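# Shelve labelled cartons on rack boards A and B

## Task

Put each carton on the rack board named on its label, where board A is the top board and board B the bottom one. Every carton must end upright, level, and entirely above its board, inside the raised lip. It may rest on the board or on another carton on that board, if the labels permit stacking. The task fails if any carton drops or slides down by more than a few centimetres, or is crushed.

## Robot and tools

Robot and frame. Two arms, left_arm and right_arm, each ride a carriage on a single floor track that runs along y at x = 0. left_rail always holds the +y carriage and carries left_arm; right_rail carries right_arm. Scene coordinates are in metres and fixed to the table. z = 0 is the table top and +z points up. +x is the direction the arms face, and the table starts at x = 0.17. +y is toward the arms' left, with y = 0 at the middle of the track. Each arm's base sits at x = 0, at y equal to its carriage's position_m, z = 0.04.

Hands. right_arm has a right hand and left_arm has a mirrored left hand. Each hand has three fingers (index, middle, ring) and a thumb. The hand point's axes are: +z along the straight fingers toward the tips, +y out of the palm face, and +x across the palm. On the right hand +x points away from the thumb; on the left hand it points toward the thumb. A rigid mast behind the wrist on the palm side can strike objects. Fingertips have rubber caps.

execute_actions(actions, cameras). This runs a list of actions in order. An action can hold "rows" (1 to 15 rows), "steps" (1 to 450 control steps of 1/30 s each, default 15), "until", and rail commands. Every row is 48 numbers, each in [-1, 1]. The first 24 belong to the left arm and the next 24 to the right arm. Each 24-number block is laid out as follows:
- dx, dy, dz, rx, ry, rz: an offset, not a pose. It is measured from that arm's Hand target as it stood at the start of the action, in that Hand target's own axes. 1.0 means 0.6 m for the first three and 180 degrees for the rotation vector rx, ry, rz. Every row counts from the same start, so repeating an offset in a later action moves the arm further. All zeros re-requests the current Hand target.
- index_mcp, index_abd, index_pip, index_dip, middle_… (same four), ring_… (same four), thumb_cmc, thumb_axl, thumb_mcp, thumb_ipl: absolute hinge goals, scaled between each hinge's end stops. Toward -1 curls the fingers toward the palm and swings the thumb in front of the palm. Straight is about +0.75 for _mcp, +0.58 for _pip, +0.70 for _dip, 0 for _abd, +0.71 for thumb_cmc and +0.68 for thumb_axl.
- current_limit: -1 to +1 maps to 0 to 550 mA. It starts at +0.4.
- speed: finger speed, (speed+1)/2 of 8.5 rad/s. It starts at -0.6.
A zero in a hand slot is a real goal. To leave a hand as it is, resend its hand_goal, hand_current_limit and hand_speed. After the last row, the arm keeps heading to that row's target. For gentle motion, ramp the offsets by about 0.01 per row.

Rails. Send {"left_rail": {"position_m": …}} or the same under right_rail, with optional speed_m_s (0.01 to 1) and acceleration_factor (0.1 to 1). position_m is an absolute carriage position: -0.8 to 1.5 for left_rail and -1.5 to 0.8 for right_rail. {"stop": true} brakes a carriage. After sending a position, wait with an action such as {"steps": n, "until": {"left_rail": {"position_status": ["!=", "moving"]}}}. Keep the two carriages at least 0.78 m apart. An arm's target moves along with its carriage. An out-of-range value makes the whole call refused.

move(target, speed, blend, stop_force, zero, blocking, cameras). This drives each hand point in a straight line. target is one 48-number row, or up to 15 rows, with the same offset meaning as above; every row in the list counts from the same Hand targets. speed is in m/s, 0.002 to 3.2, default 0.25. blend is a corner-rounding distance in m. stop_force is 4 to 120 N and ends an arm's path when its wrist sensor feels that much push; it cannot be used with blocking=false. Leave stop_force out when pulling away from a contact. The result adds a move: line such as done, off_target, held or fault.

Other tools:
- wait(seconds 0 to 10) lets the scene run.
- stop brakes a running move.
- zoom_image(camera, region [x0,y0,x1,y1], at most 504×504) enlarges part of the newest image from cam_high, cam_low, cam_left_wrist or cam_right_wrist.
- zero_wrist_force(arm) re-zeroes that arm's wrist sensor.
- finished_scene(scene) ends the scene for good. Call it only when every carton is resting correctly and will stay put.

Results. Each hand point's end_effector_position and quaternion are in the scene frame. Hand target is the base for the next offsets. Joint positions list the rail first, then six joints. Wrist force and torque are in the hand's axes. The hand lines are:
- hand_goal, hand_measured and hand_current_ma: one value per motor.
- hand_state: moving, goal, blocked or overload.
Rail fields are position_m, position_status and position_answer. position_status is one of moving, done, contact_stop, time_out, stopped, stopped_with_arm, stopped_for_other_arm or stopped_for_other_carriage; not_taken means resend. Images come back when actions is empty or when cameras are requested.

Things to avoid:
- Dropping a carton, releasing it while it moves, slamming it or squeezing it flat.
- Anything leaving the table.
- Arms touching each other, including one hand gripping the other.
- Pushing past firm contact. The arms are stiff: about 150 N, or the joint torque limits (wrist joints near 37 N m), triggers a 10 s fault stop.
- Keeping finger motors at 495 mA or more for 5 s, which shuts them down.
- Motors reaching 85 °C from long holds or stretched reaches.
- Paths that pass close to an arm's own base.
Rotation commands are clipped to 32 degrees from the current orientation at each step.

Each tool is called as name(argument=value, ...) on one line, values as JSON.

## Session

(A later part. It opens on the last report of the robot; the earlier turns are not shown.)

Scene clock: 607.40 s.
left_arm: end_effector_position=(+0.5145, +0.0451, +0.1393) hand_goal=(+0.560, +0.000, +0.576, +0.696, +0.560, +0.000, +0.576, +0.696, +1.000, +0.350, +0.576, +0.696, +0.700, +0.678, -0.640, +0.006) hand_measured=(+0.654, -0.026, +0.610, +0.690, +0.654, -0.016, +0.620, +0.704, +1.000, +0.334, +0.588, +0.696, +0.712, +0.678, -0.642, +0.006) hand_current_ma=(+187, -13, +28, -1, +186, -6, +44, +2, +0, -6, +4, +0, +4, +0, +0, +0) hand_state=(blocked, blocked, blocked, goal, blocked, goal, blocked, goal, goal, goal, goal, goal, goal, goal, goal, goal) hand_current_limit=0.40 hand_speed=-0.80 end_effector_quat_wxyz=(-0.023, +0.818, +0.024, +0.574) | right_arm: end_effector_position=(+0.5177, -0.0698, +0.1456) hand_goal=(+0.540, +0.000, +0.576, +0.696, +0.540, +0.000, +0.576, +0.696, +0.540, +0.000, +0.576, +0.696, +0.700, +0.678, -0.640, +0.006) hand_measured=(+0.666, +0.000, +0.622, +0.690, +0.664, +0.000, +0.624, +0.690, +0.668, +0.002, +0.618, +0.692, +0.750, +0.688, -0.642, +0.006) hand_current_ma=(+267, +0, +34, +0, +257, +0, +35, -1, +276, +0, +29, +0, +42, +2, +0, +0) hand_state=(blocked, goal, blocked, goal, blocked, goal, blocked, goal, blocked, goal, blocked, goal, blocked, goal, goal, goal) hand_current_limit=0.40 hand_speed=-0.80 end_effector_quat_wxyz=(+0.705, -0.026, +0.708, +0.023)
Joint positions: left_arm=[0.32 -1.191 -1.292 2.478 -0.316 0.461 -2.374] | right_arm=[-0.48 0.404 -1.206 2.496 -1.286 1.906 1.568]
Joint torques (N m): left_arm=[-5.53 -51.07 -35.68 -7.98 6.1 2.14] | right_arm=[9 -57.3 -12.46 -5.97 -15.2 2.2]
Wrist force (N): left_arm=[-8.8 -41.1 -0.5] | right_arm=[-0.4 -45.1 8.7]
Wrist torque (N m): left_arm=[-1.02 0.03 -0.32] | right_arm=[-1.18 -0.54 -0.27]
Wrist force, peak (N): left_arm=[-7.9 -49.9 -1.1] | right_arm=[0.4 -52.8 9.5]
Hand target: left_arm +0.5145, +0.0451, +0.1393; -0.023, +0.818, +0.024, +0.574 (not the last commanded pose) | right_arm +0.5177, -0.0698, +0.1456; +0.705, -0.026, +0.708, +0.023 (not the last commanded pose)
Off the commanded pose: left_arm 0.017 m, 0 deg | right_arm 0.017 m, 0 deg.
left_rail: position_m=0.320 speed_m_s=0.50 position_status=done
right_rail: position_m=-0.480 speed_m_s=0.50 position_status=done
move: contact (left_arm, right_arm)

move(target=[0,0.003,0,0,0,0,0.56,0,0.576,0.696,0.56,0,0.576,0.696,1.0,0.35,0.576,0.696,0.70,0.678,-0.64,0.005,0.4,-0.8,0,0.003,0,0,0,0,0.54,0,0.576,0.696,0.54,0,0.576,0.696,0.54,0,0.576,0.696,0.70,0.678,-0.64,0.005,0.4,-0.8], speed=0.003)

wait(seconds=0.3)

Scene clock: 609.33 s.
left_arm: end_effector_position=(+0.5147, +0.0434, +0.1393) hand_goal=(+0.560, +0.000, +0.576, +0.696, +0.560, +0.000, +0.576, +0.696, +1.000, +0.350, +0.576, +0.696, +0.700, +0.678, -0.640, +0.006) hand_measured=(+0.654, -0.028, +0.610, +0.690, +0.654, -0.018, +0.620, +0.702, +1.000, +0.334, +0.588, +0.696, +0.712, +0.678, -0.642, +0.006) hand_current_ma=(+187, -15, +28, -1, +186, -7, +44, +2, +0, -6, +4, +0, +4, +0, +0, +0) hand_state=(blocked, blocked, blocked, goal, blocked, goal, blocked, goal, goal, goal, goal, goal, goal, goal, goal, goal) hand_current_limit=0.40 hand_speed=-0.80 end_effector_quat_wxyz=(-0.023, +0.818, +0.024, +0.574) | right_arm: end_effector_position=(+0.5176, -0.0681, +0.1456) hand_goal=(+0.540, +0.000, +0.576, +0.696, +0.540, +0.000, +0.576, +0.696, +0.540, +0.000, +0.576, +0.696, +0.700, +0.678, -0.640, +0.006) hand_measured=(+0.680, +0.012, +0.624, +0.690, +0.678, +0.012, +0.626, +0.690, +0.684, +0.014, +0.620, +0.690, +0.804, +0.698, -0.626, +0.006) hand_current_ma=(+328, +2, +37, +0, +324, +2, +38, -1, +348, +2, +32, -1, +173, +9, +6, +0) hand_state=(blocked, goal, blocked, goal, blocked, goal, blocked, goal, blocked, goal, blocked, goal, blocked, goal, goal, goal) hand_current_limit=0.40 hand_speed=-0.80 end_effector_quat_wxyz=(+0.705, -0.026, +0.708, +0.023)
Joint positions: left_arm=[0.32 -1.193 -1.29 2.475 -0.313 0.46 -2.377] | right_arm=[-0.48 0.409 -1.205 2.494 -1.285 1.91 1.568]
Joint torques (N m): left_arm=[-57.23 -25.31 -74.23 -3.2 4.47 -1.06] | right_arm=[54.43 -37.83 -43.09 -2.04 -11.26 1.47]
Wrist force (N): left_arm=[-4.9 -87.9 -2.0] | right_arm=[2.7 -87.6 8.7]
Wrist torque (N m): left_arm=[-4.52 -0.81 -0.59] | right_arm=[-3.87 -1.32 0.62]
Wrist force, peak (N): left_arm=[-4.9 -87.9 -2.0] | right_arm=[2.7 -87.6 8.7]
Hand target: left_arm +0.5147, +0.0433, +0.1393; -0.023, +0.818, +0.024, +0.574 | right_arm +0.5176, -0.0680, +0.1456; +0.705, -0.026, +0.708, +0.023
Off the commanded pose: left_arm 0.000 m, 0 deg | right_arm 0.000 m, 0 deg.
left_rail: position_m=0.320 speed_m_s=0.50 position_status=done
right_rail: position_m=-0.480 speed_m_s=0.50 position_status=done
move: done

Scene clock: 609.63 s.
left_arm: end_effector_position=(+0.5147, +0.0433, +0.1393) hand_goal=(+0.560, +0.000, +0.576, +0.696, +0.560, +0.000, +0.576, +0.696, +1.000, +0.350, +0.576, +0.696, +0.700, +0.678, -0.640, +0.006) hand_measured=(+0.654, -0.028, +0.610, +0.690, +0.654, -0.018, +0.620, +0.702, +1.000, +0.334, +0.588, +0.696, +0.712, +0.678, -0.642, +0.006) hand_current_ma=(+187, -15, +28, -1, +186, -7, +44, +2, +0, -6, +4, +0, +4, +0, +0, +0) hand_state=(blocked, blocked, blocked, goal, blocked, goal, blocked, goal, goal, goal, goal, goal, goal, goal, goal, goal) hand_current_limit=0.40 hand_speed=-0.80 end_effector_quat_wxyz=(-0.023, +0.818, +0.024, +0.574) | right_arm: end_effector_position=(+0.5176, -0.0680, +0.1456) hand_goal=(+0.540, +0.000, +0.576, +0.696, +0.540, +0.000, +0.576, +0.696, +0.540, +0.000, +0.576, +0.696, +0.700, +0.678, -0.640, +0.006) hand_measured=(+0.680, +0.012, +0.624, +0.690, +0.680, +0.012, +0.626, +0.690, +0.684, +0.014, +0.620, +0.690, +0.806, +0.698, -0.626, +0.006) hand_current_ma=(+329, +2, +37, +0, +324, +2, +38, -1, +349, +2, +32, -1, +174, +9, +6, +0) hand_state=(blocked, goal, blocked, goal, blocked, goal, blocked, goal, blocked, goal, blocked, goal, blocked, goal, goal, goal) hand_current_limit=0.40 hand_speed=-0.80 end_effector_quat_wxyz=(+0.705, -0.026, +0.708, +0.023)
Joint positions: left_arm=[0.32 -1.193 -1.29 2.475 -0.313 0.46 -2.377] | right_arm=[-0.48 0.409 -1.205 2.494 -1.285 1.91 1.568]
Joint torques (N m): left_arm=[-57.88 -27.3 -74.75 -3.25 4.89 -0.96] | right_arm=[55 -37.42 -43.56 -2.06 -11.84 1.3]
Wrist force (N): left_arm=[-4.5 -89.9 -1.2] | right_arm=[3.5 -89.5 8.9]
Wrist torque (N m): left_arm=[-4.69 -0.87 -0.55] | right_arm=[-4.00 -1.42 0.61]
Wrist force, peak (N): left_arm=[-4.5 -89.9 -1.2] | right_arm=[3.5 -89.6 8.9]
Hand target: left_arm +0.5147, +0.0433, +0.1393; -0.023, +0.818, +0.024, +0.574 | right_arm +0.5176, -0.0680, +0.1456; +0.705, -0.026, +0.708, +0.023
Off the commanded pose: left_arm 0.000 m, 0 deg | right_arm 0.000 m, 0 deg.
left_rail: position_m=0.320 speed_m_s=0.50 position_status=done
right_rail: position_m=-0.480 speed_m_s=0.50 position_status=done
wait: 0.30 s

move(target=[0,-0.001,0,0,0,0,0.56,0,0.576,0.696,0.56,0,0.576,0.696,1.0,0.35,0.576,0.696,0.70,0.678,-0.64,0.005,0.4,-0.8,0,-0.001,0,0,0,0,0.54,0,0.576,0.696,0.54,0,0.576,0.696,0.54,0,0.576,0.696,0.70,0.678,-0.64,0.005,0.4,-0.8], speed=0.003)

wait(seconds=0.2)

Scene clock: 611.10 s.
left_arm: end_effector_position=(+0.5146, +0.0438, +0.1393) hand_goal=(+0.560, +0.000, +0.576, +0.696, +0.560, +0.000, +0.576, +0.696, +1.000, +0.350, +0.576, +0.696, +0.700, +0.678, -0.640, +0.006) hand_measured=(+0.656, -0.028, +0.610, +0.690, +0.654, -0.018, +0.620, +0.702, +1.000, +0.334, +0.588, +0.696, +0.712, +0.678, -0.642, +0.006) hand_current_ma=(+188, -15, +28, -1, +186, -7, +44, +2, +0, -6, +4, +0, +4, +0, +0, +0) hand_state=(blocked, blocked, blocked, goal, blocked, goal, blocked, goal, goal, goal, goal, goal, goal, goal, goal, goal) hand_current_limit=0.40 hand_speed=-0.80 end_effector_quat_wxyz=(-0.023, +0.818, +0.024, +0.574) | right_arm: end_effector_position=(+0.5176, -0.0686, +0.1456) hand_goal=(+0.540, +0.000, +0.576, +0.696, +0.540, +0.000, +0.576, +0.696, +0.540, +0.000, +0.576, +0.696, +0.700, +0.678, -0.640, +0.006) hand_measured=(+0.680, +0.012, +0.624, +0.690, +0.680, +0.014, +0.626, +0.690, +0.684, +0.014, +0.620, +0.690, +0.806, +0.698, -0.626, +0.006) hand_current_ma=(+329, +2, +37, +0, +325, +2, +38, -1, +349, +2, +32, -1, +175, +10, +6, +0) hand_state=(blocked, goal, blocked, goal, blocked, goal, blocked, goal, blocked, goal, blocked, goal, blocked, goal, goal, goal) hand_current_limit=0.40 hand_speed=-0.80 end_effector_quat_wxyz=(+0.705, -0.026, +0.708, +0.023)
Joint positions: left_arm=[0.32 -1.192 -1.29 2.476 -0.314 0.461 -2.376] | right_arm=[-0.48 0.407 -1.206 2.494 -1.285 1.909 1.568]
Joint torques (N m): left_arm=[-16 -51.76 -48.04 -10.8 9.34 4.08] | right_arm=[19.72 -57.66 -17.07 -6.83 -19.57 0.28]
Wrist force (N): left_arm=[-6.9 -65.1 -1.1] | right_arm=[0.2 -66.9 7.6]
Wrist torque (N m): left_arm=[-2.78 -0.56 -0.63] | right_arm=[-2.77 -0.89 0.21]
Wrist force, peak (N): left_arm=[-4.9 -90.6 -0.9] | right_arm=[3.2 -90.5 8.8]
Hand target: left_arm +0.5146, +0.0439, +0.1393; -0.023, +0.818, +0.024, +0.574 | right_arm +0.5176, -0.0686, +0.1456; +0.705, -0.026, +0.708, +0.023
Off the commanded pose: left_arm 0.000 m, 0 deg | right_arm 0.000 m, 0 deg.
left_rail: position_m=0.320 speed_m_s=0.50 position_status=done
right_rail: position_m=-0.480 speed_m_s=0.50 position_status=done
move: done

Scene clock: 611.30 s.
left_arm: end_effector_position=(+0.5146, +0.0438, +0.1393) hand_goal=(+0.560, +0.000, +0.576, +0.696, +0.560, +0.000, +0.576, +0.696, +1.000, +0.350, +0.576, +0.696, +0.700, +0.678, -0.640, +0.006) hand_measured=(+0.656, -0.028, +0.610, +0.690, +0.654, -0.018, +0.620, +0.702, +1.000, +0.334, +0.588, +0.696, +0.712, +0.678, -0.642, +0.006) hand_current_ma=(+188, -15, +28, -1, +186, -7, +44, +2, +0, -6, +4, +0, +4, +0, +0, +0) hand_state=(blocked, blocked, blocked, goal, blocked, goal, blocked, goal, goal, goal, goal, goal, goal, goal, goal, goal) hand_current_limit=0.40 hand_speed=-0.80 end_effector_quat_wxyz=(-0.023, +0.818, +0.024, +0.574) | right_arm: end_effector_position=(+0.5176, -0.0686, +0.1456) hand_goal=(+0.540, +0.000, +0.576, +0.696, +0.540, +0.000, +0.576, +0.696, +0.540, +0.000, +0.576, +0.696, +0.700, +0.678, -0.640, +0.006) hand_measured=(+0.680, +0.012, +0.624, +0.690, +0.680, +0.014, +0.626, +0.690, +0.684, +0.014, +0.620, +0.690, +0.806, +0.698, -0.626, +0.006) hand_current_ma=(+329, +2, +37, +0, +325, +2, +38, -1, +349, +2, +32, -1, +175, +10, +6, +0) hand_state=(blocked, goal, blocked, goal, blocked, goal, blocked, goal, blocked, goal, blocked, goal, blocked, goal, goal, goal) hand_current_limit=0.40 hand_speed=-0.80 end_effector_quat_wxyz=(+0.705, -0.026, +0.708, +0.023)
Joint positions: left_arm=[0.32 -1.192 -1.29 2.476 -0.314 0.461 -2.376] | right_arm=[-0.48 0.407 -1.206 2.495 -1.285 1.909 1.568]
Joint torques (N m): left_arm=[-14.27 -51.33 -46.42 -10.67 8.2 4.26] | right_arm=[17.24 -58.75 -17.38 -6.77 -18.7 -0.05]
Wrist force (N): left_arm=[-6.9 -62.7 -1.7] | right_arm=[-0.1 -65.1 7.8]
Wrist torque (N m): left_arm=[-2.64 -0.54 -0.64] | right_arm=[-2.71 -0.85 0.15]
Wrist force, peak (N): left_arm=[-7.1 -64.7 -1.4] | right_arm=[0.5 -66.7 7.5]
Hand target: left_arm +0.5146, +0.0439, +0.1393; -0.023, +0.818, +0.024, +0.574 | right_arm +0.5176, -0.0686, +0.1456; +0.705, -0.026, +0.708, +0.023
Off the commanded pose: left_arm 0.000 m, 0 deg | right_arm 0.000 m, 0 deg.
left_rail: position_m=0.320 speed_m_s=0.50 position_status=done
right_rail: position_m=-0.480 speed_m_s=0.50 position_status=done
wait: 0.20 s

move(target=[0.03134,0.00016,-0.01131,0,0,0,0.56,0,0.576,0.696,0.56,0,0.576,0.696,1.0,0.35,0.576,0.696,0.70,0.678,-0.64,0.005,0.4,-0.8,-0.03332,0.00036,-0.00013,0,0,0,0.54,0,0.576,0.696,0.54,0,0.576,0.696,0.54,0,0.576,0.696,0.70,0.678,-0.64,0.005,0.4,-0.8], speed=0.02, cameras=["cam_high"])

Scene clock: 613.43 s.
left_arm: end_effector_position=(+0.5147, +0.0436, +0.1593) hand_goal=(+0.560, +0.000, +0.576, +0.696, +0.560, +0.000, +0.576, +0.696, +1.000, +0.350, +0.576, +0.696, +0.700, +0.678, -0.640, +0.006) hand_measured=(+0.656, -0.028, +0.610, +0.690, +0.654, -0.018, +0.620, +0.702, +1.000, +0.334, +0.588, +0.696, +0.712, +0.678, -0.642, +0.006) hand_current_ma=(+188, -16, +28, -1, +186, -7, +44, +2, +0, -6, +4, +0, +4, +0, +0, +0) hand_state=(blocked, blocked, blocked, goal, blocked, goal, blocked, goal, goal, goal, goal, goal, goal, goal, goal, goal) hand_current_limit=0.40 hand_speed=-0.80 end_effector_quat_wxyz=(-0.023, +0.818, +0.024, +0.574) | right_arm: end_effector_position=(+0.5176, -0.0683, +0.1655) hand_goal=(+0.540, +0.000, +0.576, +0.696, +0.540, +0.000, +0.576, +0.696, +0.540, +0.000, +0.576, +0.696, +0.700, +0.678, -0.640, +0.006) hand_measured=(+0.680, +0.012, +0.624, +0.690, +0.680, +0.014, +0.626, +0.690, +0.684, +0.014, +0.620, +0.690, +0.806, +0.698, -0.626, +0.006) hand_current_ma=(+329, +2, +37, +0, +325, +2, +38, -1, +349, +2, +32, -1, +175, +10, +6, +0) hand_state=(blocked, goal, blocked, goal, blocked, goal, blocked, goal, blocked, goal, blocked, goal, blocked, blocked, goal, goal) hand_current_limit=0.40 hand_speed=-0.80 end_effector_quat_wxyz=(+0.705, -0.026, +0.708, +0.023)
Joint positions: left_arm=[0.32 -1.192 -1.338 2.469 -0.259 0.46 -2.377] | right_arm=[-0.48 0.408 -1.257 2.491 -1.23 1.91 1.568]
Joint torques (N m): left_arm=[-51.9 -50.32 -68.61 -1.91 2.74 -1.35] | right_arm=[49.28 -57.6 -43.31 -1.8 -9.84 -4.13]
Wrist force (N): left_arm=[-9.8 -74.4 0.1] | right_arm=[2.1 -76.1 8.4]
Wrist torque (N m): left_arm=[-3.56 -0.44 -0.98] | right_arm=[-3.15 -0.74 0.40]
Wrist force, peak (N): left_arm=[-10.0 -74.5 0.1] | right_arm=[1.9 -76.3 8.3]
Hand target: left_arm +0.5147, +0.0436, +0.1593; -0.023, +0.818, +0.024, +0.574 | right_arm +0.5176, -0.0683, +0.1656; +0.705, -0.026, +0.708, +0.023
Off the commanded pose: left_arm 0.000 m, 0 deg | right_arm 0.000 m, 0 deg.
left_rail: position_m=0.320 speed_m_s=0.50 position_status=done
right_rail: position_m=-0.480 speed_m_s=0.50 position_status=done
move: done
Images, in order (width x height): cam_high 672x504.

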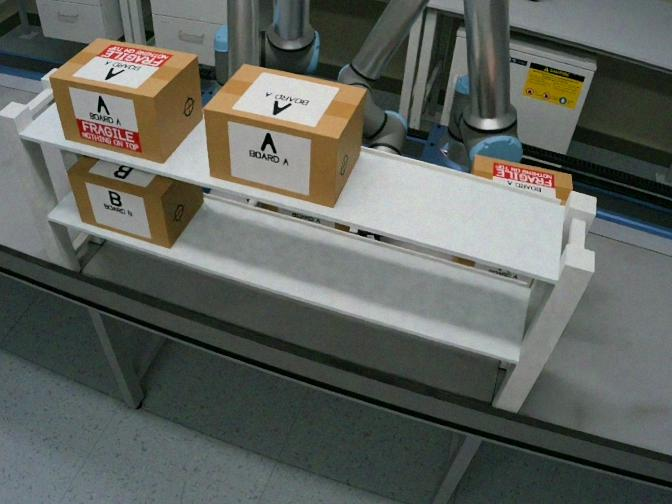

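move(target=[[-0.02266,-0.00438,-0.06253,0,0,0,0.56,0,0.576,0.696,0.56,0,0.576,0.696,1.0,0.35,0.576,0.696,0.70,0.678,-0.64,0.005,0.4,-0.8,0.00024,0.00461,-0.06647,0,0,0,0.54,0,0.576,0.696,0.54,0,0.576,0.696,0.54,0,0.576,0.696,0.70,0.678,-0.64,0.005,0.4,-0.8],[0.16538,-0.0064,-0.13041,0,0,0,0.56,0,0.576,0.696,0.56,0,0.576,0.696,1.0,0.35,0.576,0.696,0.70,0.678,-0.64,0.005,0.4,-0.8,-0.19966,0.00379,-0.06725,0,0,0,0.54,0,0.576,0.696,0.54,0,0.576,0.696,0.54,0,0.576,0.696,0.70,0.678,-0.64,0.005,0.4,-0.8]], speed=[0.03,0.035], cameras=["cam_high","cam_low"])

Scene clock: 620.17 s.
left_arm: end_effector_position=(+0.4748, +0.0436, +0.2792) hand_goal=(+0.560, +0.000, +0.576, +0.696, +0.560, +0.000, +0.576, +0.696, +1.000, +0.350, +0.576, +0.696, +0.700, +0.678, -0.640, +0.006) hand_measured=(+0.656, -0.032, +0.612, +0.690, +0.656, -0.020, +0.620, +0.702, +1.000, +0.330, +0.590, +0.696, +0.712, +0.678, -0.644, +0.006) hand_current_ma=(+195, -18, +29, -1, +193, -8, +44, +1, +0, -8, +6, +0, +4, +0, -1, +0) hand_state=(blocked, blocked, blocked, goal, blocked, goal, blocked, goal, goal, goal, goal, goal, goal, goal, goal, goal) hand_current_limit=0.40 hand_speed=-0.80 end_effector_quat_wxyz=(-0.023, +0.818, +0.024, +0.574) | right_arm: end_effector_position=(+0.4776, -0.0683, +0.2855) hand_goal=(+0.540, +0.000, +0.576, +0.696, +0.540, +0.000, +0.576, +0.696, +0.540, +0.000, +0.576, +0.696, +0.700, +0.678, -0.640, +0.006) hand_measured=(+0.682, +0.012, +0.624, +0.690, +0.680, +0.014, +0.626, +0.690, +0.686, +0.014, +0.620, +0.690, +0.808, +0.700, -0.624, +0.006) hand_current_ma=(+340, +2, +37, +0, +333, +2, +38, -1, +356, +2, +32, -1, +184, +11, +7, +0) hand_state=(blocked, goal, blocked, goal, blocked, goal, blocked, goal, blocked, goal, blocked, goal, blocked, blocked, goal, goal) hand_current_limit=0.40 hand_speed=-0.80 end_effector_quat_wxyz=(+0.705, -0.026, +0.708, +0.023)
Joint positions: left_arm=[0.32 -1.331 -1.57 2.449 0.254 0.385 -2.662] | right_arm=[-0.48 0.454 -1.576 2.481 -0.901 1.956 1.568]
Joint torques (N m): left_arm=[-53.05 -32.51 -77.42 -0.36 2.52 -0.91] | right_arm=[50.19 -38.77 -58.8 -2.24 -13.2 -4.71]
Wrist force (N): left_arm=[-10.6 -89.2 -1.7] | right_arm=[2.5 -90.3 10.3]
Wrist torque (N m): left_arm=[-5.00 -0.66 -0.48] | right_arm=[-4.18 -0.99 0.45]
Wrist force, peak (N): left_arm=[-9.5 -92.8 -1.9] | right_arm=[2.8 -93.7 10.5]
Hand target: left_arm +0.4747, +0.0436, +0.2793; -0.023, +0.818, +0.024, +0.574 | right_arm +0.4776, -0.0683, +0.2855; +0.705, -0.026, +0.708, +0.023
Off the commanded pose: left_arm 0.000 m, 0 deg | right_arm 0.000 m, 0 deg.
left_rail: position_m=0.320 speed_m_s=0.50 position_status=done
right_rail: position_m=-0.480 speed_m_s=0.50 position_status=done
move: done
Images, in order (width x height): cam_high 672x504, cam_low 672x504.

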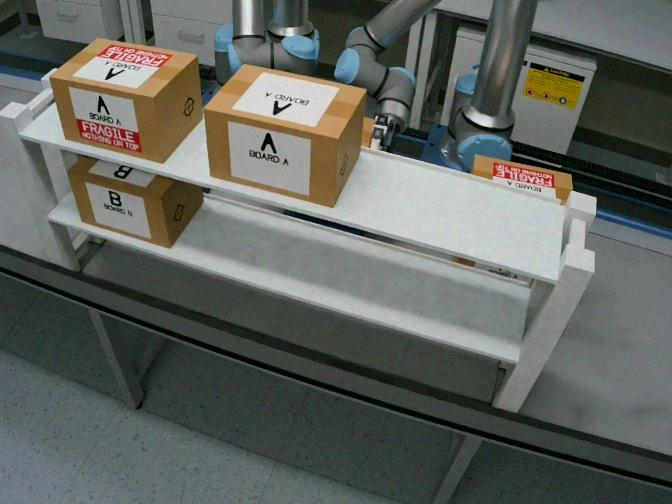

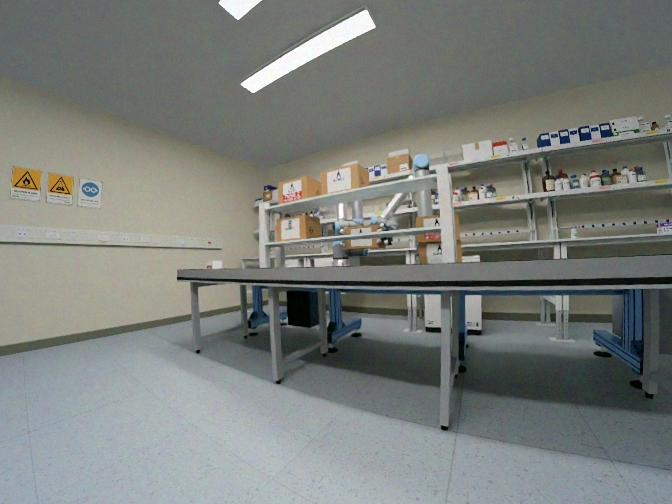

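move(target=[0.55942,-0.00661,-0.20194,0,0,0,0.56,0,0.576,0.696,0.56,0,0.576,0.696,1.0,0.35,0.576,0.696,0.70,0.678,-0.64,0.005,0.4,-0.8,-0.5947,-0.00304,-0.00232,0,0,0,0.54,0,0.576,0.696,0.54,0,0.576,0.696,0.54,0,0.576,0.696,0.70,0.678,-0.64,0.005,0.4,-0.8], speed=0.045, cameras=["cam_high"])

Scene clock: 630.83 s.
left_arm: end_effector_position=(+0.4749, +0.0439, +0.6361) hand_goal=(+0.560, +0.000, +0.576, +0.696, +0.560, +0.000, +0.576, +0.696, +1.000, +0.350, +0.576, +0.696, +0.700, +0.678, -0.640, +0.006) hand_measured=(+0.656, -0.032, +0.612, +0.690, +0.656, -0.020, +0.620, +0.702, +1.000, +0.330, +0.590, +0.696, +0.712, +0.678, -0.644, +0.006) hand_current_ma=(+195, -18, +29, -1, +193, -8, +44, +1, +0, -8, +6, +0, +4, +0, -1, +0) hand_state=(blocked, blocked, blocked, goal, blocked, blocked, blocked, goal, goal, goal, goal, goal, goal, goal, goal, goal) hand_current_limit=0.40 hand_speed=-0.80 end_effector_quat_wxyz=(-0.023, +0.818, +0.024, +0.574) | right_arm: end_effector_position=(+0.4775, -0.0686, +0.6423) hand_goal=(+0.540, +0.000, +0.576, +0.696, +0.540, +0.000, +0.576, +0.696, +0.540, +0.000, +0.576, +0.696, +0.700, +0.678, -0.640, +0.006) hand_measured=(+0.682, +0.012, +0.624, +0.690, +0.682, +0.014, +0.626, +0.690, +0.686, +0.014, +0.620, +0.690, +0.808, +0.700, -0.624, +0.006) hand_current_ma=(+340, +2, +37, +0, +334, +2, +38, -1, +356, +2, +32, -1, +185, +11, +7, +0) hand_state=(blocked, goal, blocked, goal, blocked, goal, blocked, goal, blocked, goal, blocked, goal, blocked, blocked, goal, goal) hand_current_limit=0.40 hand_speed=-0.80 end_effector_quat_wxyz=(+0.705, -0.026, +0.708, +0.023)
Joint positions: left_arm=[0.32 -1.33 -1.911 1.995 1.047 0.385 -2.66] | right_arm=[-0.48 0.454 -1.938 2.029 -0.087 1.955 1.568]
Joint torques (N m): left_arm=[-34.47 11.27 -61.76 -0.95 3.71 -2.19] | right_arm=[25.09 -14.74 -62.71 -1.53 -22.76 -0.64]
Wrist force (N): left_arm=[-13.7 -81.2 -1.3] | right_arm=[-0.6 -82.2 10.9]
Wrist torque (N m): left_arm=[-4.44 -0.31 -0.36] | right_arm=[-3.73 -0.66 0.45]
Wrist force, peak (N): left_arm=[-9.4 -94.7 -1.3] | right_arm=[3.2 -95.5 10.0]
Hand target: left_arm +0.4749, +0.0438, +0.6362; -0.023, +0.818, +0.024, +0.574 | right_arm +0.4775, -0.0686, +0.6423; +0.705, -0.026, +0.708, +0.023
Off the commanded pose: left_arm 0.000 m, 0 deg | right_arm 0.000 m, 0 deg.
left_rail: position_m=0.320 speed_m_s=0.50 position_status=done
right_rail: position_m=-0.480 speed_m_s=0.50 position_status=done
move: done
Images, in order (width x height): cam_high 672x504.

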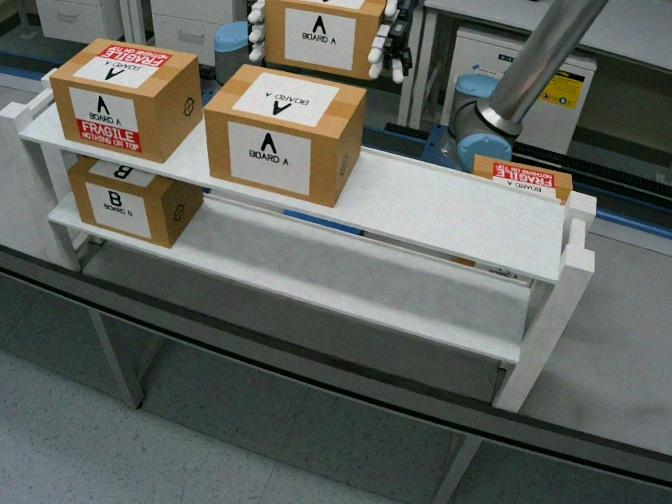

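zoom_image(camera="cam_high", region=[230, 0, 430, 110])

Scaled by 2.520 from the camera's 672x504 image, which has a finer 960x720 frame.

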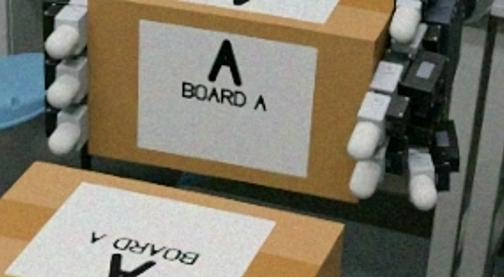

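move(target=[0.04075,-0.59637,0.13032,-0.01671,0.00018,0.00603,0.56,0,0.576,0.696,0.56,0,0.576,0.696,1.0,0.35,0.576,0.696,0.70,0.678,-0.64,0.005,0.4,-0.8,-0.00297,0.59625,0.12802,0.01777,0.00007,0.00007,0.54,0,0.576,0.696,0.54,0,0.576,0.696,0.54,0,0.576,0.696,0.70,0.678,-0.64,0.005,0.4,-0.8], speed=0.042, cameras=["cam_high"])

Scene clock: 648.33 s.
left_arm: end_effector_position=(+0.5331, +0.4062, +0.6363) hand_goal=(+0.560, +0.000, +0.576, +0.696, +0.560, +0.000, +0.576, +0.696, +1.000, +0.350, +0.576, +0.696, +0.700, +0.678, -0.640, +0.006) hand_measured=(+0.656, -0.028, +0.612, +0.690, +0.656, -0.016, +0.620, +0.702, +1.000, +0.330, +0.590, +0.696, +0.712, +0.678, -0.644, +0.006) hand_current_ma=(+195, -14, +29, -1, +193, -6, +44, +1, +0, -8, +6, +0, +4, +0, -1, +0) hand_state=(blocked, blocked, blocked, goal, blocked, goal, blocked, goal, goal, goal, goal, goal, goal, goal, goal, goal) hand_current_limit=0.40 hand_speed=-0.80 end_effector_quat_wxyz=(-0.007, +0.819, +0.001, +0.574) | right_arm: end_effector_position=(+0.5293, +0.2936, +0.6423) hand_goal=(+0.540, +0.000, +0.576, +0.696, +0.540, +0.000, +0.576, +0.696, +0.540, +0.000, +0.576, +0.696, +0.700, +0.678, -0.640, +0.006) hand_measured=(+0.682, -0.004, +0.624, +0.692, +0.682, -0.006, +0.626, +0.690, +0.686, -0.006, +0.620, +0.690, +0.810, +0.700, -0.624, +0.006) hand_current_ma=(+340, +0, +37, +0, +335, +0, +38, -1, +357, -1, +32, -1, +187, +11, +7, +0) hand_state=(blocked, goal, blocked, goal, blocked, goal, blocked, goal, blocked, goal, blocked, goal, blocked, blocked, goal, goal) hand_current_limit=0.40 hand_speed=-0.80 end_effector_quat_wxyz=(+0.706, -0.006, +0.708, +0.003)
Joint positions: left_arm=[0.32 -0.02 -1.975 1.925 0.397 1.539 -1.571] | right_arm=[-0.48 0.941 -1.315 1.443 -0.122 2.498 1.571]
Joint torques (N m): left_arm=[-17.12 4.22 -54.4 -6.3 15.67 3.97] | right_arm=[40.7 -36.91 -66.03 -3.08 -6.56 2.22]
Wrist force (N): left_arm=[-11.7 -58.2 2.8] | right_arm=[-0.3 -60.9 6.4]
Wrist torque (N m): left_arm=[-3.08 1.06 -0.83] | right_arm=[-3.25 0.68 0.30]
Wrist force, peak (N): left_arm=[-13.8 -83.4 -2.3] | right_arm=[-0.3 -85.5 10.7]
Hand target: left_arm +0.5331, +0.4063, +0.6363; -0.007, +0.819, +0.001, +0.574 | right_arm +0.5293, +0.2936, +0.6423; +0.706, -0.006, +0.708, +0.003
Off the commanded pose: left_arm 0.000 m, 0 deg | right_arm 0.000 m, 0 deg.
left_rail: position_m=0.320 speed_m_s=0.50 position_status=done
right_rail: position_m=-0.480 speed_m_s=0.50 position_status=done
move: done
Images, in order (width x height): cam_high 672x504.

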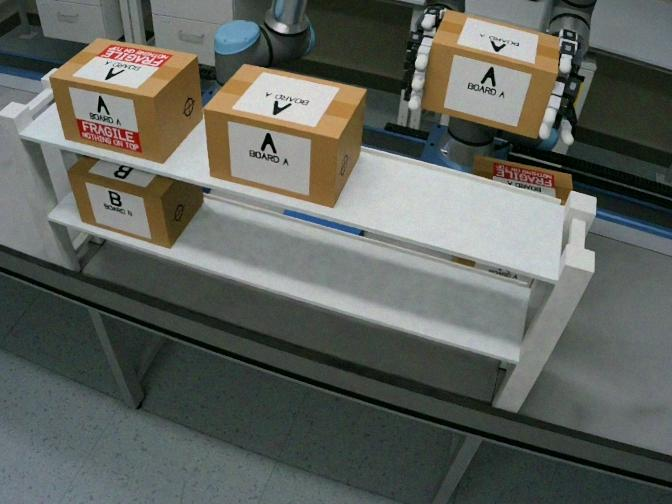

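zoom_image(camera="cam_high", region=[400, 0, 600, 150])

zoom_image(camera="cam_high", region=[190, 50, 390, 220])

Scaled by 2.520 from the camera's 672x504 image, which has a finer 960x720 frame.

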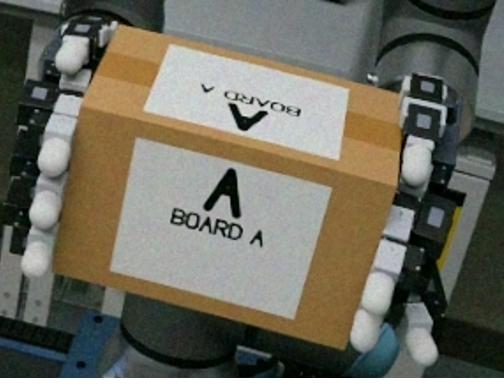

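Scaled by 2.520 from the camera's 672x504 image, which has a finer 960x720 frame.

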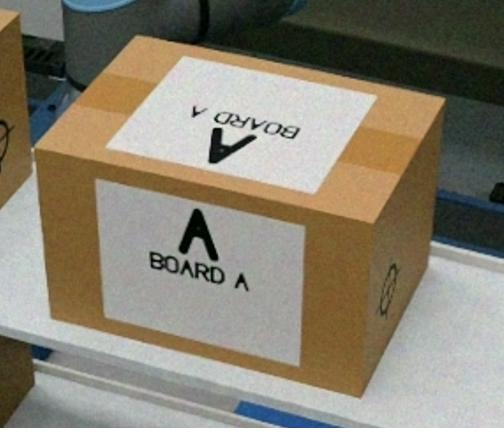

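move(target=[0.15347,0.00435,0.42309,0,0,0,0.56,0,0.576,0.696,0.56,0,0.576,0.696,1.0,0.35,0.576,0.696,0.70,0.678,-0.64,0.005,0.4,-0.8,-0.00115,-0.00573,0.44985,0,0,0,0.54,0,0.576,0.696,0.54,0,0.576,0.696,0.54,0,0.576,0.696,0.70,0.678,-0.64,0.005,0.4,-0.8], speed=0.05, cameras=["cam_high"])

zoom_image(camera="cam_high", region=[380, 60, 620, 240])

Scene clock: 660.33 s.
left_arm: end_effector_position=(+0.8031, +0.4063, +0.6365) hand_goal=(+0.560, +0.000, +0.576, +0.696, +0.560, +0.000, +0.576, +0.696, +1.000, +0.350, +0.576, +0.696, +0.700, +0.678, -0.640, +0.006) hand_measured=(+0.656, -0.028, +0.612, +0.690, +0.656, -0.016, +0.620, +0.702, +1.000, +0.330, +0.590, +0.696, +0.712, +0.678, -0.644, +0.006) hand_current_ma=(+195, -14, +29, -1, +193, -6, +44, +1, +0, -8, +6, +0, +4, +0, -1, +0) hand_state=(blocked, blocked, blocked, goal, blocked, goal, blocked, goal, goal, goal, goal, goal, goal, goal, goal, goal) hand_current_limit=0.40 hand_speed=-0.80 end_effector_quat_wxyz=(-0.007, +0.819, +0.001, +0.574) | right_arm: end_effector_position=(+0.7992, +0.2938, +0.6420) hand_goal=(+0.540, +0.000, +0.576, +0.696, +0.540, +0.000, +0.576, +0.696, +0.540, +0.000, +0.576, +0.696, +0.700, +0.678, -0.640, +0.006) hand_measured=(+0.682, -0.004, +0.624, +0.692, +0.682, -0.006, +0.626, +0.690, +0.686, -0.006, +0.620, +0.690, +0.810, +0.700, -0.624, +0.006) hand_current_ma=(+340, +0, +37, +0, +335, +0, +38, -1, +357, -1, +32, -1, +187, +11, +7, +0) hand_state=(blocked, goal, blocked, goal, blocked, goal, blocked, goal, blocked, goal, blocked, goal, blocked, blocked, goal, goal) hand_current_limit=0.40 hand_speed=-0.80 end_effector_quat_wxyz=(+0.706, -0.006, +0.708, +0.003)
Joint positions: left_arm=[0.32 -0.01 -1.521 1.556 0.312 1.548 -1.568] | right_arm=[-0.48 0.692 -1.072 1.104 -0.027 2.25 1.569]
Joint torques (N m): left_arm=[-27.43 -38.83 -56.72 0.75 14.19 2.99] | right_arm=[28.68 -61.75 -61.18 -2.39 -16 -4.3]
Wrist force (N): left_arm=[-13.6 -53.2 2.3] | right_arm=[-2.7 -55.7 7.0]
Wrist torque (N m): left_arm=[-2.95 0.84 -0.44] | right_arm=[-3.08 0.57 0.36]
Wrist force, peak (N): left_arm=[-12.0 -59.0 0.6] | right_arm=[-0.3 -61.5 7.2]
Hand target: left_arm +0.8032, +0.4063, +0.6365; -0.007, +0.819, +0.001, +0.574 | right_arm +0.7992, +0.2938, +0.6420; +0.706, -0.006, +0.708, +0.003
Off the commanded pose: left_arm 0.000 m, 0 deg | right_arm 0.000 m, 0 deg.
left_rail: position_m=0.320 speed_m_s=0.50 position_status=done
right_rail: position_m=-0.480 speed_m_s=0.50 position_status=done
move: done
Images, in order (width x height): cam_high 672x504.

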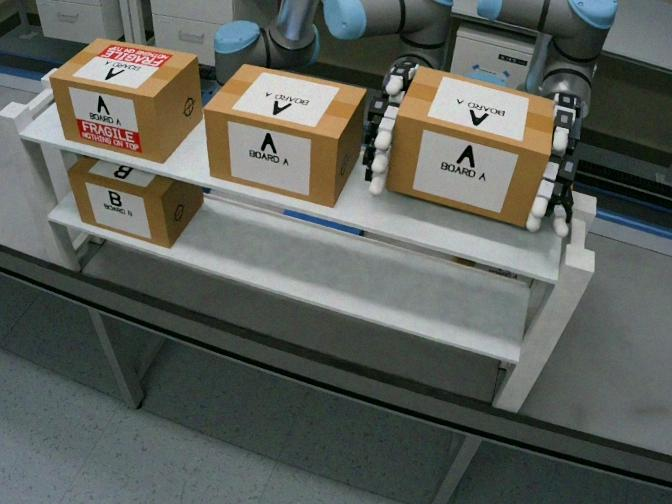

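Scaled by 2.100 from the camera's 672x504 image, which has a finer 960x720 frame.

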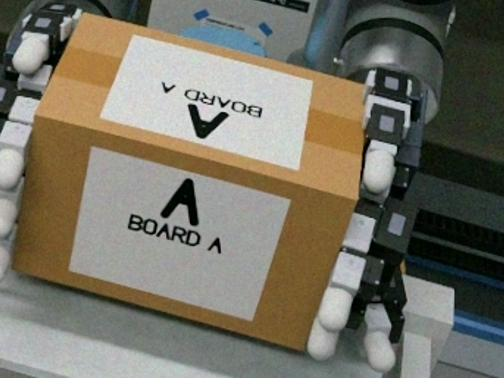

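zoom_image(camera="cam_high", region=[500, 150, 620, 290])

Scaled by 3.600 from the camera's 672x504 image, which has a finer 960x720 frame.

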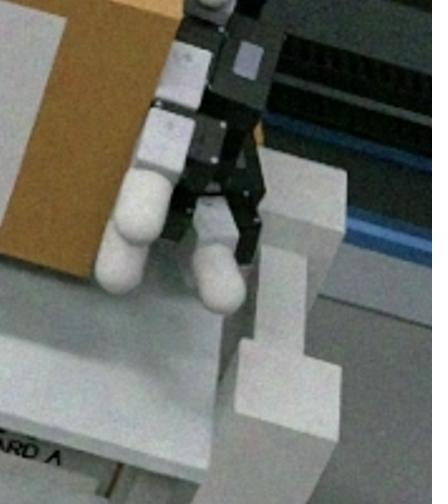

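zoom_image(camera="cam_high", region=[380, 160, 580, 300])

zoom_image(camera="cam_high", region=[200, 110, 400, 250])

Scaled by 2.520 from the camera's 672x504 image, which has a finer 960x720 frame.

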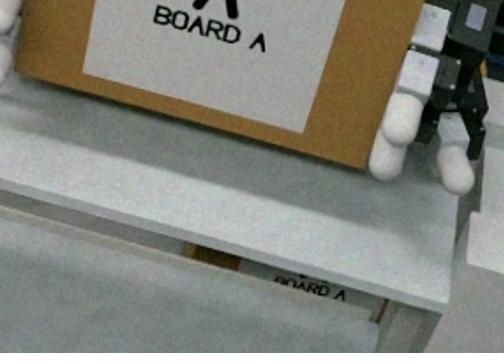

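Scaled by 2.520 from the camera's 672x504 image, which has a finer 960x720 frame.

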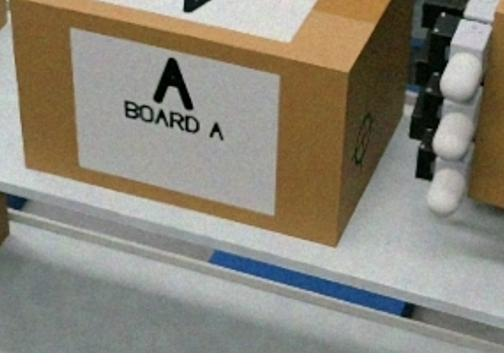

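wait(seconds=0.1, cameras=["cam_left_wrist","cam_right_wrist","cam_low"])

Scene clock: 669.80 s.
left_arm: end_effector_position=(+0.8032, +0.4063, +0.6365) hand_goal=(+0.560, +0.000, +0.576, +0.696, +0.560, +0.000, +0.576, +0.696, +1.000, +0.350, +0.576, +0.696, +0.700, +0.678, -0.640, +0.006) hand_measured=(+0.656, -0.028, +0.612, +0.690, +0.656, -0.016, +0.620, +0.702, +1.000, +0.330, +0.590, +0.696, +0.712, +0.678, -0.644, +0.006) hand_current_ma=(+195, -14, +29, -1, +193, -6, +44, +1, +0, -8, +6, +0, +4, +0, -1, +0) hand_state=(blocked, blocked, blocked, goal, blocked, goal, blocked, goal, goal, goal, goal, goal, goal, goal, goal, goal) hand_current_limit=0.40 hand_speed=-0.80 end_effector_quat_wxyz=(-0.007, +0.819, +0.001, +0.574) | right_arm: end_effector_position=(+0.7992, +0.2938, +0.6420) hand_goal=(+0.540, +0.000, +0.576, +0.696, +0.540, +0.000, +0.576, +0.696, +0.540, +0.000, +0.576, +0.696, +0.700, +0.678, -0.640, +0.006) hand_measured=(+0.682, -0.004, +0.624, +0.692, +0.682, -0.006, +0.626, +0.690, +0.686, -0.006, +0.620, +0.690, +0.810, +0.700, -0.624, +0.006) hand_current_ma=(+340, +0, +37, +0, +335, +0, +38, -1, +357, -1, +32, -1, +187, +11, +7, +0) hand_state=(blocked, goal, blocked, goal, blocked, goal, blocked, goal, blocked, goal, blocked, goal, blocked, blocked, goal, goal) hand_current_limit=0.40 hand_speed=-0.80 end_effector_quat_wxyz=(+0.706, -0.006, +0.708, +0.003)
Joint positions: left_arm=[0.32 -0.01 -1.521 1.556 0.312 1.548 -1.568] | right_arm=[-0.48 0.692 -1.072 1.104 -0.027 2.25 1.569]
Joint torques (N m): left_arm=[-39.39 -37.35 -56.72 1.17 14.07 3.09] | right_arm=[27.63 -62.28 -61.69 -2.36 -16.42 1.9]
Wrist force (N): left_arm=[-13.7 -53.2 2.3] | right_arm=[-1.9 -56.3 7.7]
Wrist torque (N m): left_arm=[-2.90 0.86 -0.45] | right_arm=[-3.18 0.45 0.43]
Wrist force, peak (N): left_arm=[-13.7 -53.7 2.3] | right_arm=[-2.6 -56.7 7.5]
Hand target: left_arm +0.8032, +0.4063, +0.6365; -0.007, +0.819, +0.001, +0.574 | right_arm +0.7992, +0.2938, +0.6420; +0.706, -0.006, +0.708, +0.003
Off the commanded pose: left_arm 0.000 m, 0 deg | right_arm 0.000 m, 0 deg.
left_rail: position_m=0.320 speed_m_s=0.50 position_status=done
right_rail: position_m=-0.480 speed_m_s=0.50 position_status=done
wait: 0.10 s; at rest from the start
Images, in order (width x height): cam_low 672x504, cam_left_wrist 672x504, cam_right_wrist 672x504.

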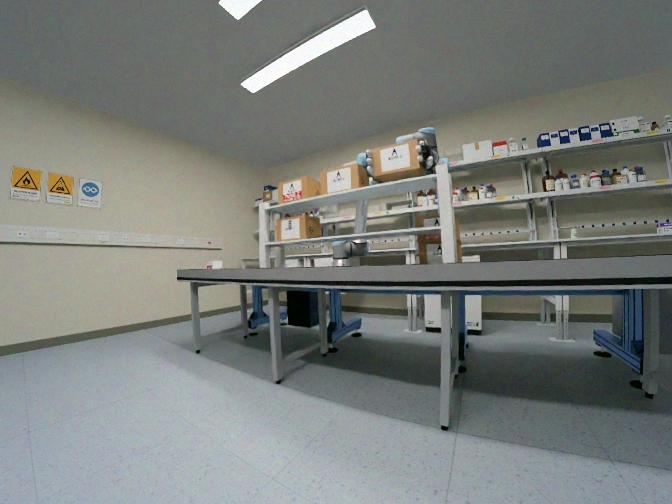

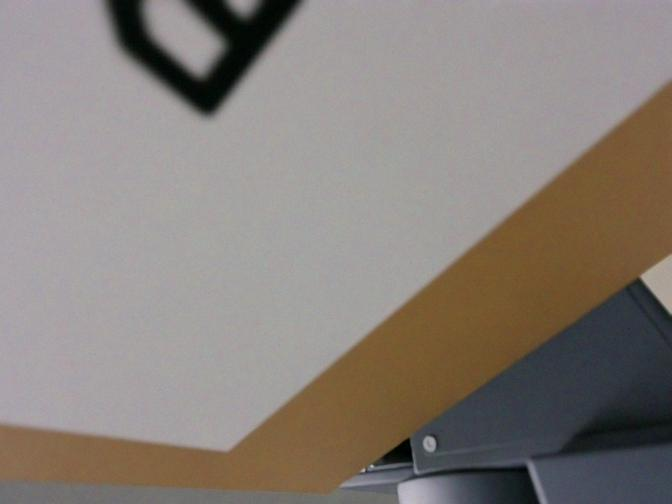

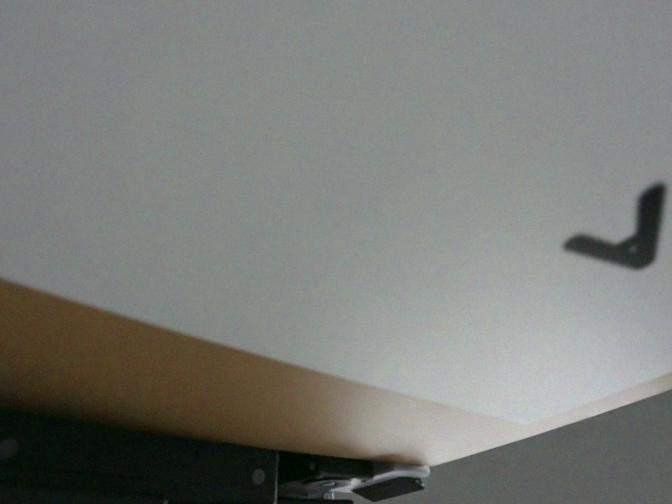

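zoom_image(camera="cam_low", region=[250, 110, 470, 275])

Scaled by 2.291 from the camera's 672x504 image, which has a finer 960x720 frame.

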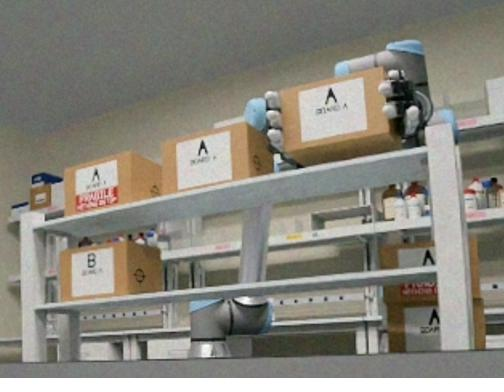

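move(target=[0.01889,0.02053,0.05146,0,0,0,0.56,0,0.576,0.696,0.56,0,0.576,0.696,0.80,0.35,0.576,0.696,0.70,0.678,-0.64,0.005,0.4,-0.8,-0.00005,-0.0207,0.05473,0,0,0,0.54,0,0.576,0.696,0.54,0,0.576,0.696,0.54,0,0.576,0.696,0.70,0.678,-0.64,0.005,0.4,-0.8], speed=0.03, cameras=["cam_high"])

zoom_image(camera="cam_high", region=[370, 80, 610, 280])

Scene clock: 680.03 s.
left_arm: end_effector_position=(+0.8361, +0.3943, +0.6365) hand_goal=(+0.560, +0.000, +0.576, +0.696, +0.560, +0.000, +0.576, +0.696, +0.800, +0.350, +0.576, +0.696, +0.700, +0.678, -0.640, +0.006) hand_measured=(+0.656, -0.028, +0.612, +0.690, +0.656, -0.016, +0.620, +0.702, +0.972, +0.316, +0.606, +0.696, +0.712, +0.678, -0.644, +0.006) hand_current_ma=(+195, -14, +29, -1, +193, -6, +44, +1, +385, -21, +21, +0, +4, +0, -1, +0) hand_state=(blocked, blocked, blocked, goal, blocked, goal, blocked, goal, blocked, blocked, blocked, goal, goal, goal, goal, goal) hand_current_limit=0.40 hand_speed=-0.80 end_effector_quat_wxyz=(-0.007, +0.819, +0.001, +0.574) | right_arm: end_effector_position=(+0.8322, +0.2819, +0.6420) hand_goal=(+0.540, +0.000, +0.576, +0.696, +0.540, +0.000, +0.576, +0.696, +0.540, +0.000, +0.576, +0.696, +0.700, +0.678, -0.640, +0.006) hand_measured=(+0.682, -0.004, +0.624, +0.692, +0.682, -0.006, +0.626, +0.690, +0.686, -0.006, +0.620, +0.690, +0.810, +0.700, -0.624, +0.006) hand_current_ma=(+340, +0, +37, +0, +335, +0, +38, -1, +357, -1, +32, -1, +187, +11, +7, +0) hand_state=(blocked, goal, blocked, goal, blocked, goal, blocked, goal, blocked, goal, blocked, goal, blocked, blocked, goal, goal) hand_current_limit=0.40 hand_speed=-0.80 end_effector_quat_wxyz=(+0.706, -0.006, +0.708, +0.003)
Joint positions: left_arm=[0.32 -0.03 -1.472 1.503 0.316 1.53 -1.575] | right_arm=[-0.48 0.658 -1.049 1.07 -0.016 2.215 1.569]
Joint torques (N m): left_arm=[-63.11 -40.38 -53.8 1.13 5.95 -2.01] | right_arm=[26.73 -64.72 -62.06 -2.16 -16.12 -5.66]
Wrist force (N): left_arm=[-11.9 -52.8 4.6] | right_arm=[-1.7 -55.5 4.8]
Wrist torque (N m): left_arm=[-2.48 0.60 -0.59] | right_arm=[-2.87 0.33 0.42]
Wrist force, peak (N): left_arm=[-13.9 -53.6 2.5] | right_arm=[-2.3 -56.6 7.2]
Hand target: left_arm +0.8362, +0.3943, +0.6365; -0.007, +0.819, +0.001, +0.574 | right_arm +0.8323, +0.2819, +0.6420; +0.706, -0.006, +0.708, +0.003
Off the commanded pose: left_arm 0.000 m, 0 deg | right_arm 0.000 m, 0 deg.
left_rail: position_m=0.320 speed_m_s=0.50 position_status=done
right_rail: position_m=-0.480 speed_m_s=0.50 position_status=done
move: done
Images, in order (width x height): cam_high 672x504.

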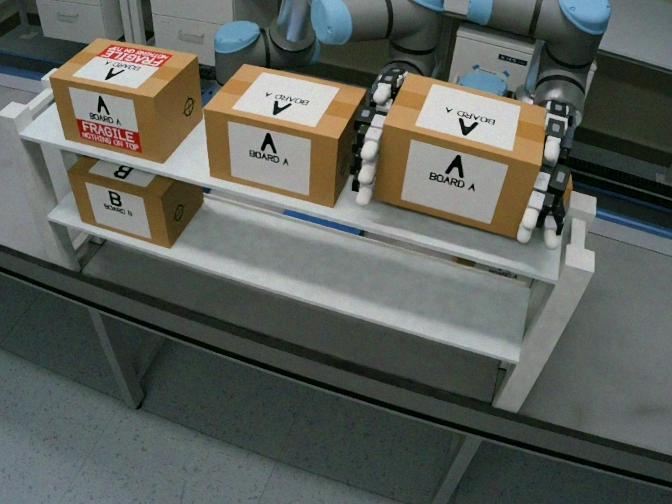

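Scaled by 2.100 from the camera's 672x504 image, which has a finer 960x720 frame.

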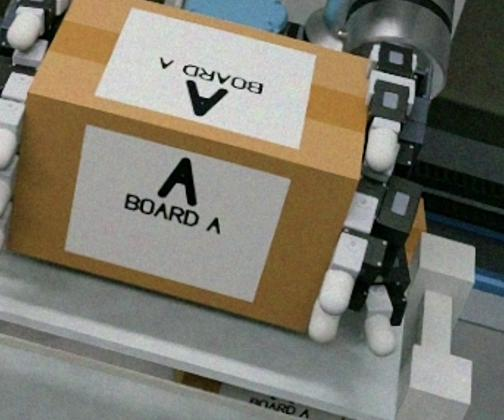

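zoom_image(camera="cam_high", region=[365, 180, 465, 260])

zoom_image(camera="cam_high", region=[465, 200, 605, 300])

Scaled by 5.040 from the camera's 672x504 image, which has a finer 960x720 frame.

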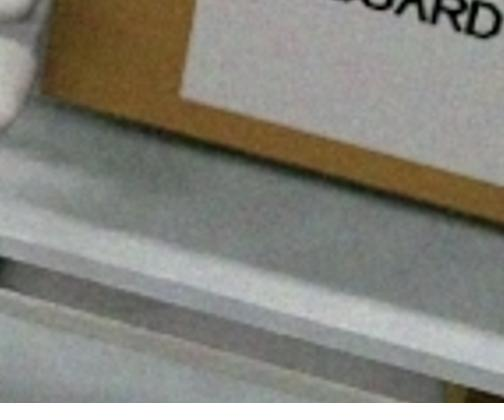

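Scaled by 3.600 from the camera's 672x504 image, which has a finer 960x720 frame.

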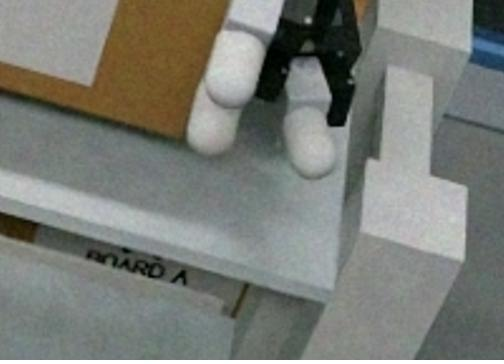

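move(target=[-0.05485,0.0009,0.01992,0,0,0,0.56,0,0.576,0.696,0.56,0,0.576,0.696,1.0,0.35,0.576,0.696,0.70,0.678,-0.64,0.005,0.4,-0.8,0.05832,0.00055,0.00015,0,0,0,0.54,0,0.576,0.696,0.54,0,0.576,0.696,0.54,0,0.576,0.696,0.70,0.678,-0.64,0.005,0.4,-0.8], speed=0.025, cameras=["cam_high"])

zoom_image(camera="cam_high", region=[360, 80, 610, 290])

Scene clock: 685.53 s.
left_arm: end_effector_position=(+0.8362, +0.3941, +0.6016) hand_goal=(+0.560, +0.000, +0.576, +0.696, +0.560, +0.000, +0.576, +0.696, +1.000, +0.350, +0.576, +0.696, +0.700, +0.678, -0.640, +0.006) hand_measured=(+0.656, -0.028, +0.612, +0.690, +0.656, -0.016, +0.620, +0.702, +1.000, +0.322, +0.586, +0.696, +0.712, +0.678, -0.644, +0.006) hand_current_ma=(+195, -14, +29, -1, +193, -6, +44, +1, +0, -14, +4, +0, +4, +0, -1, +0) hand_state=(blocked, blocked, blocked, goal, blocked, goal, blocked, goal, goal, blocked, goal, goal, goal, goal, goal, goal) hand_current_limit=0.40 hand_speed=-0.80 end_effector_quat_wxyz=(-0.007, +0.819, +0.001, +0.574) | right_arm: end_effector_position=(+0.8322, +0.2820, +0.6070) hand_goal=(+0.540, +0.000, +0.576, +0.696, +0.540, +0.000, +0.576, +0.696, +0.540, +0.000, +0.576, +0.696, +0.700, +0.678, -0.640, +0.006) hand_measured=(+0.682, -0.004, +0.624, +0.692, +0.682, -0.006, +0.626, +0.690, +0.686, -0.006, +0.620, +0.690, +0.810, +0.700, -0.624, +0.006) hand_current_ma=(+340, +0, +37, +0, +335, +0, +38, -1, +357, -1, +32, -1, +187, +11, +7, +0) hand_state=(blocked, goal, blocked, goal, blocked, goal, blocked, goal, blocked, goal, blocked, goal, blocked, blocked, goal, goal) hand_current_limit=0.40 hand_speed=-0.80 end_effector_quat_wxyz=(+0.706, -0.006, +0.708, +0.003)
Joint positions: left_arm=[0.32 -0.03 -1.469 1.561 0.255 1.529 -1.575] | right_arm=[-0.48 0.658 -1.046 1.126 -0.075 2.215 1.569]
Joint torques (N m): left_arm=[-67.54 -39.76 -42.61 -7.14 6.53 -1.96] | right_arm=[59.03 -65.93 -43.4 -8.6 -6.78 0.96]
Wrist force (N): left_arm=[-11.9 -58.9 2.6] | right_arm=[-1.0 -62.1 6.8]
Wrist torque (N m): left_arm=[-3.28 0.73 -0.47] | right_arm=[-3.48 0.42 0.54]
Wrist force, peak (N): left_arm=[-12.9 -58.9 3.2] | right_arm=[-1.0 -62.1 6.8]
Hand target: left_arm +0.8362, +0.3941, +0.6015; -0.007, +0.819, +0.001, +0.574 | right_arm +0.8322, +0.2821, +0.6070; +0.706, -0.006, +0.708, +0.003
Off the commanded pose: left_arm 0.000 m, 0 deg | right_arm 0.000 m, 0 deg.
left_rail: position_m=0.320 speed_m_s=0.50 position_status=done
right_rail: position_m=-0.480 speed_m_s=0.50 position_status=done
move: done
Images, in order (width x height): cam_high 672x504.

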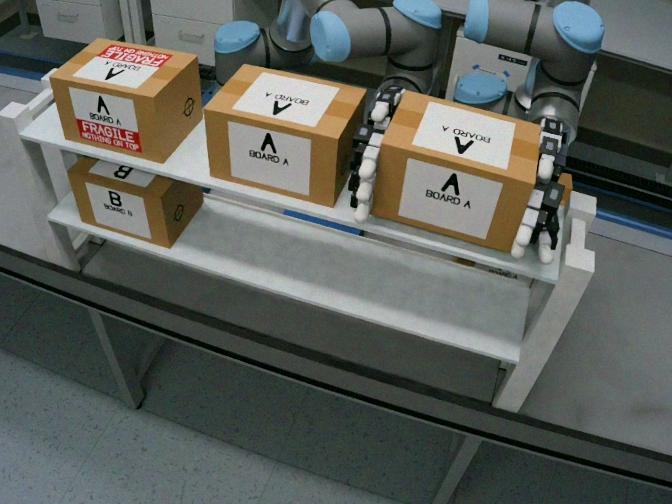

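Scaled by 2.016 from the camera's 672x504 image, which has a finer 960x720 frame.

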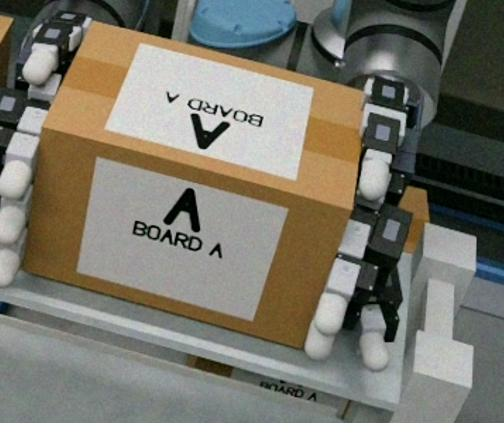

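move(target=[-0.05014,0.00055,0.01821,0,0,0,0.56,0,0.576,0.696,0.56,0,0.576,0.696,1.0,0.35,0.576,0.696,0.70,0.678,-0.64,0.005,0.4,-0.8,0.05332,0.00023,0.00014,0,0,0,0.54,0,0.576,0.696,0.54,0,0.576,0.696,0.54,0,0.576,0.696,0.70,0.678,-0.64,0.005,0.4,-0.8], speed=0.006, stop_force=9)

Scene clock: 691.77 s.
left_arm: end_effector_position=(+0.8363, +0.3941, +0.5775) hand_goal=(+0.560, +0.000, +0.576, +0.696, +0.560, +0.000, +0.576, +0.696, +1.000, +0.350, +0.576, +0.696, +0.700, +0.678, -0.640, +0.006) hand_measured=(+0.656, -0.028, +0.612, +0.690, +0.656, -0.016, +0.620, +0.702, +1.000, +0.324, +0.584, +0.696, +0.712, +0.678, -0.644, +0.006) hand_current_ma=(+195, -14, +29, -1, +193, -6, +44, +1, +0, -13, +2, +0, +4, +0, -1, +0) hand_state=(blocked, blocked, blocked, goal, blocked, goal, blocked, goal, goal, blocked, goal, goal, goal, goal, goal, goal) hand_current_limit=0.40 hand_speed=-0.80 end_effector_quat_wxyz=(-0.007, +0.819, +0.001, +0.574) | right_arm: end_effector_position=(+0.8322, +0.2821, +0.5846) hand_goal=(+0.540, +0.000, +0.576, +0.696, +0.540, +0.000, +0.576, +0.696, +0.540, +0.000, +0.576, +0.696, +0.700, +0.678, -0.640, +0.006) hand_measured=(+0.682, -0.006, +0.624, +0.692, +0.682, -0.006, +0.626, +0.690, +0.686, -0.006, +0.620, +0.690, +0.810, +0.700, -0.624, +0.006) hand_current_ma=(+337, +0, +37, +0, +335, -1, +38, -1, +357, -1, +32, -1, +187, +11, +7, +0) hand_state=(blocked, goal, blocked, goal, blocked, goal, blocked, goal, blocked, goal, blocked, goal, blocked, blocked, goal, goal) hand_current_limit=0.40 hand_speed=-0.80 end_effector_quat_wxyz=(+0.706, -0.006, +0.708, +0.003)
Joint positions: left_arm=[0.32 -0.03 -1.464 1.598 0.213 1.529 -1.575] | right_arm=[-0.48 0.658 -1.042 1.159 -0.113 2.215 1.569]
Joint torques (N m): left_arm=[-63.55 -50.55 -50.94 1.35 7.99 -1.15] | right_arm=[54.69 -76.39 -62.99 -3.35 -9.37 -5.75]
Wrist force (N): left_arm=[-5.7 -66.8 -4.1] | right_arm=[-5.4 -68.0 5.4]
Wrist torque (N m): left_arm=[-3.83 0.21 -0.38] | right_arm=[-3.54 2.06 0.09]
Wrist force, peak (N): left_arm=[-5.4 -68.0 -4.7] | right_arm=[-6.4 -69.1 6.1]
Hand target: left_arm +0.8363, +0.3941, +0.5776; -0.007, +0.819, +0.001, +0.574 (not the last commanded pose) | right_arm +0.8322, +0.2821, +0.5846; +0.706, -0.006, +0.708, +0.003 (not the last commanded pose)
Off the commanded pose: left_arm 0.008 m, 0 deg | right_arm 0.010 m, 0 deg.
left_rail: position_m=0.320 speed_m_s=0.50 position_status=done
right_rail: position_m=-0.480 speed_m_s=0.50 position_status=done
move: contact (left_arm, right_arm)


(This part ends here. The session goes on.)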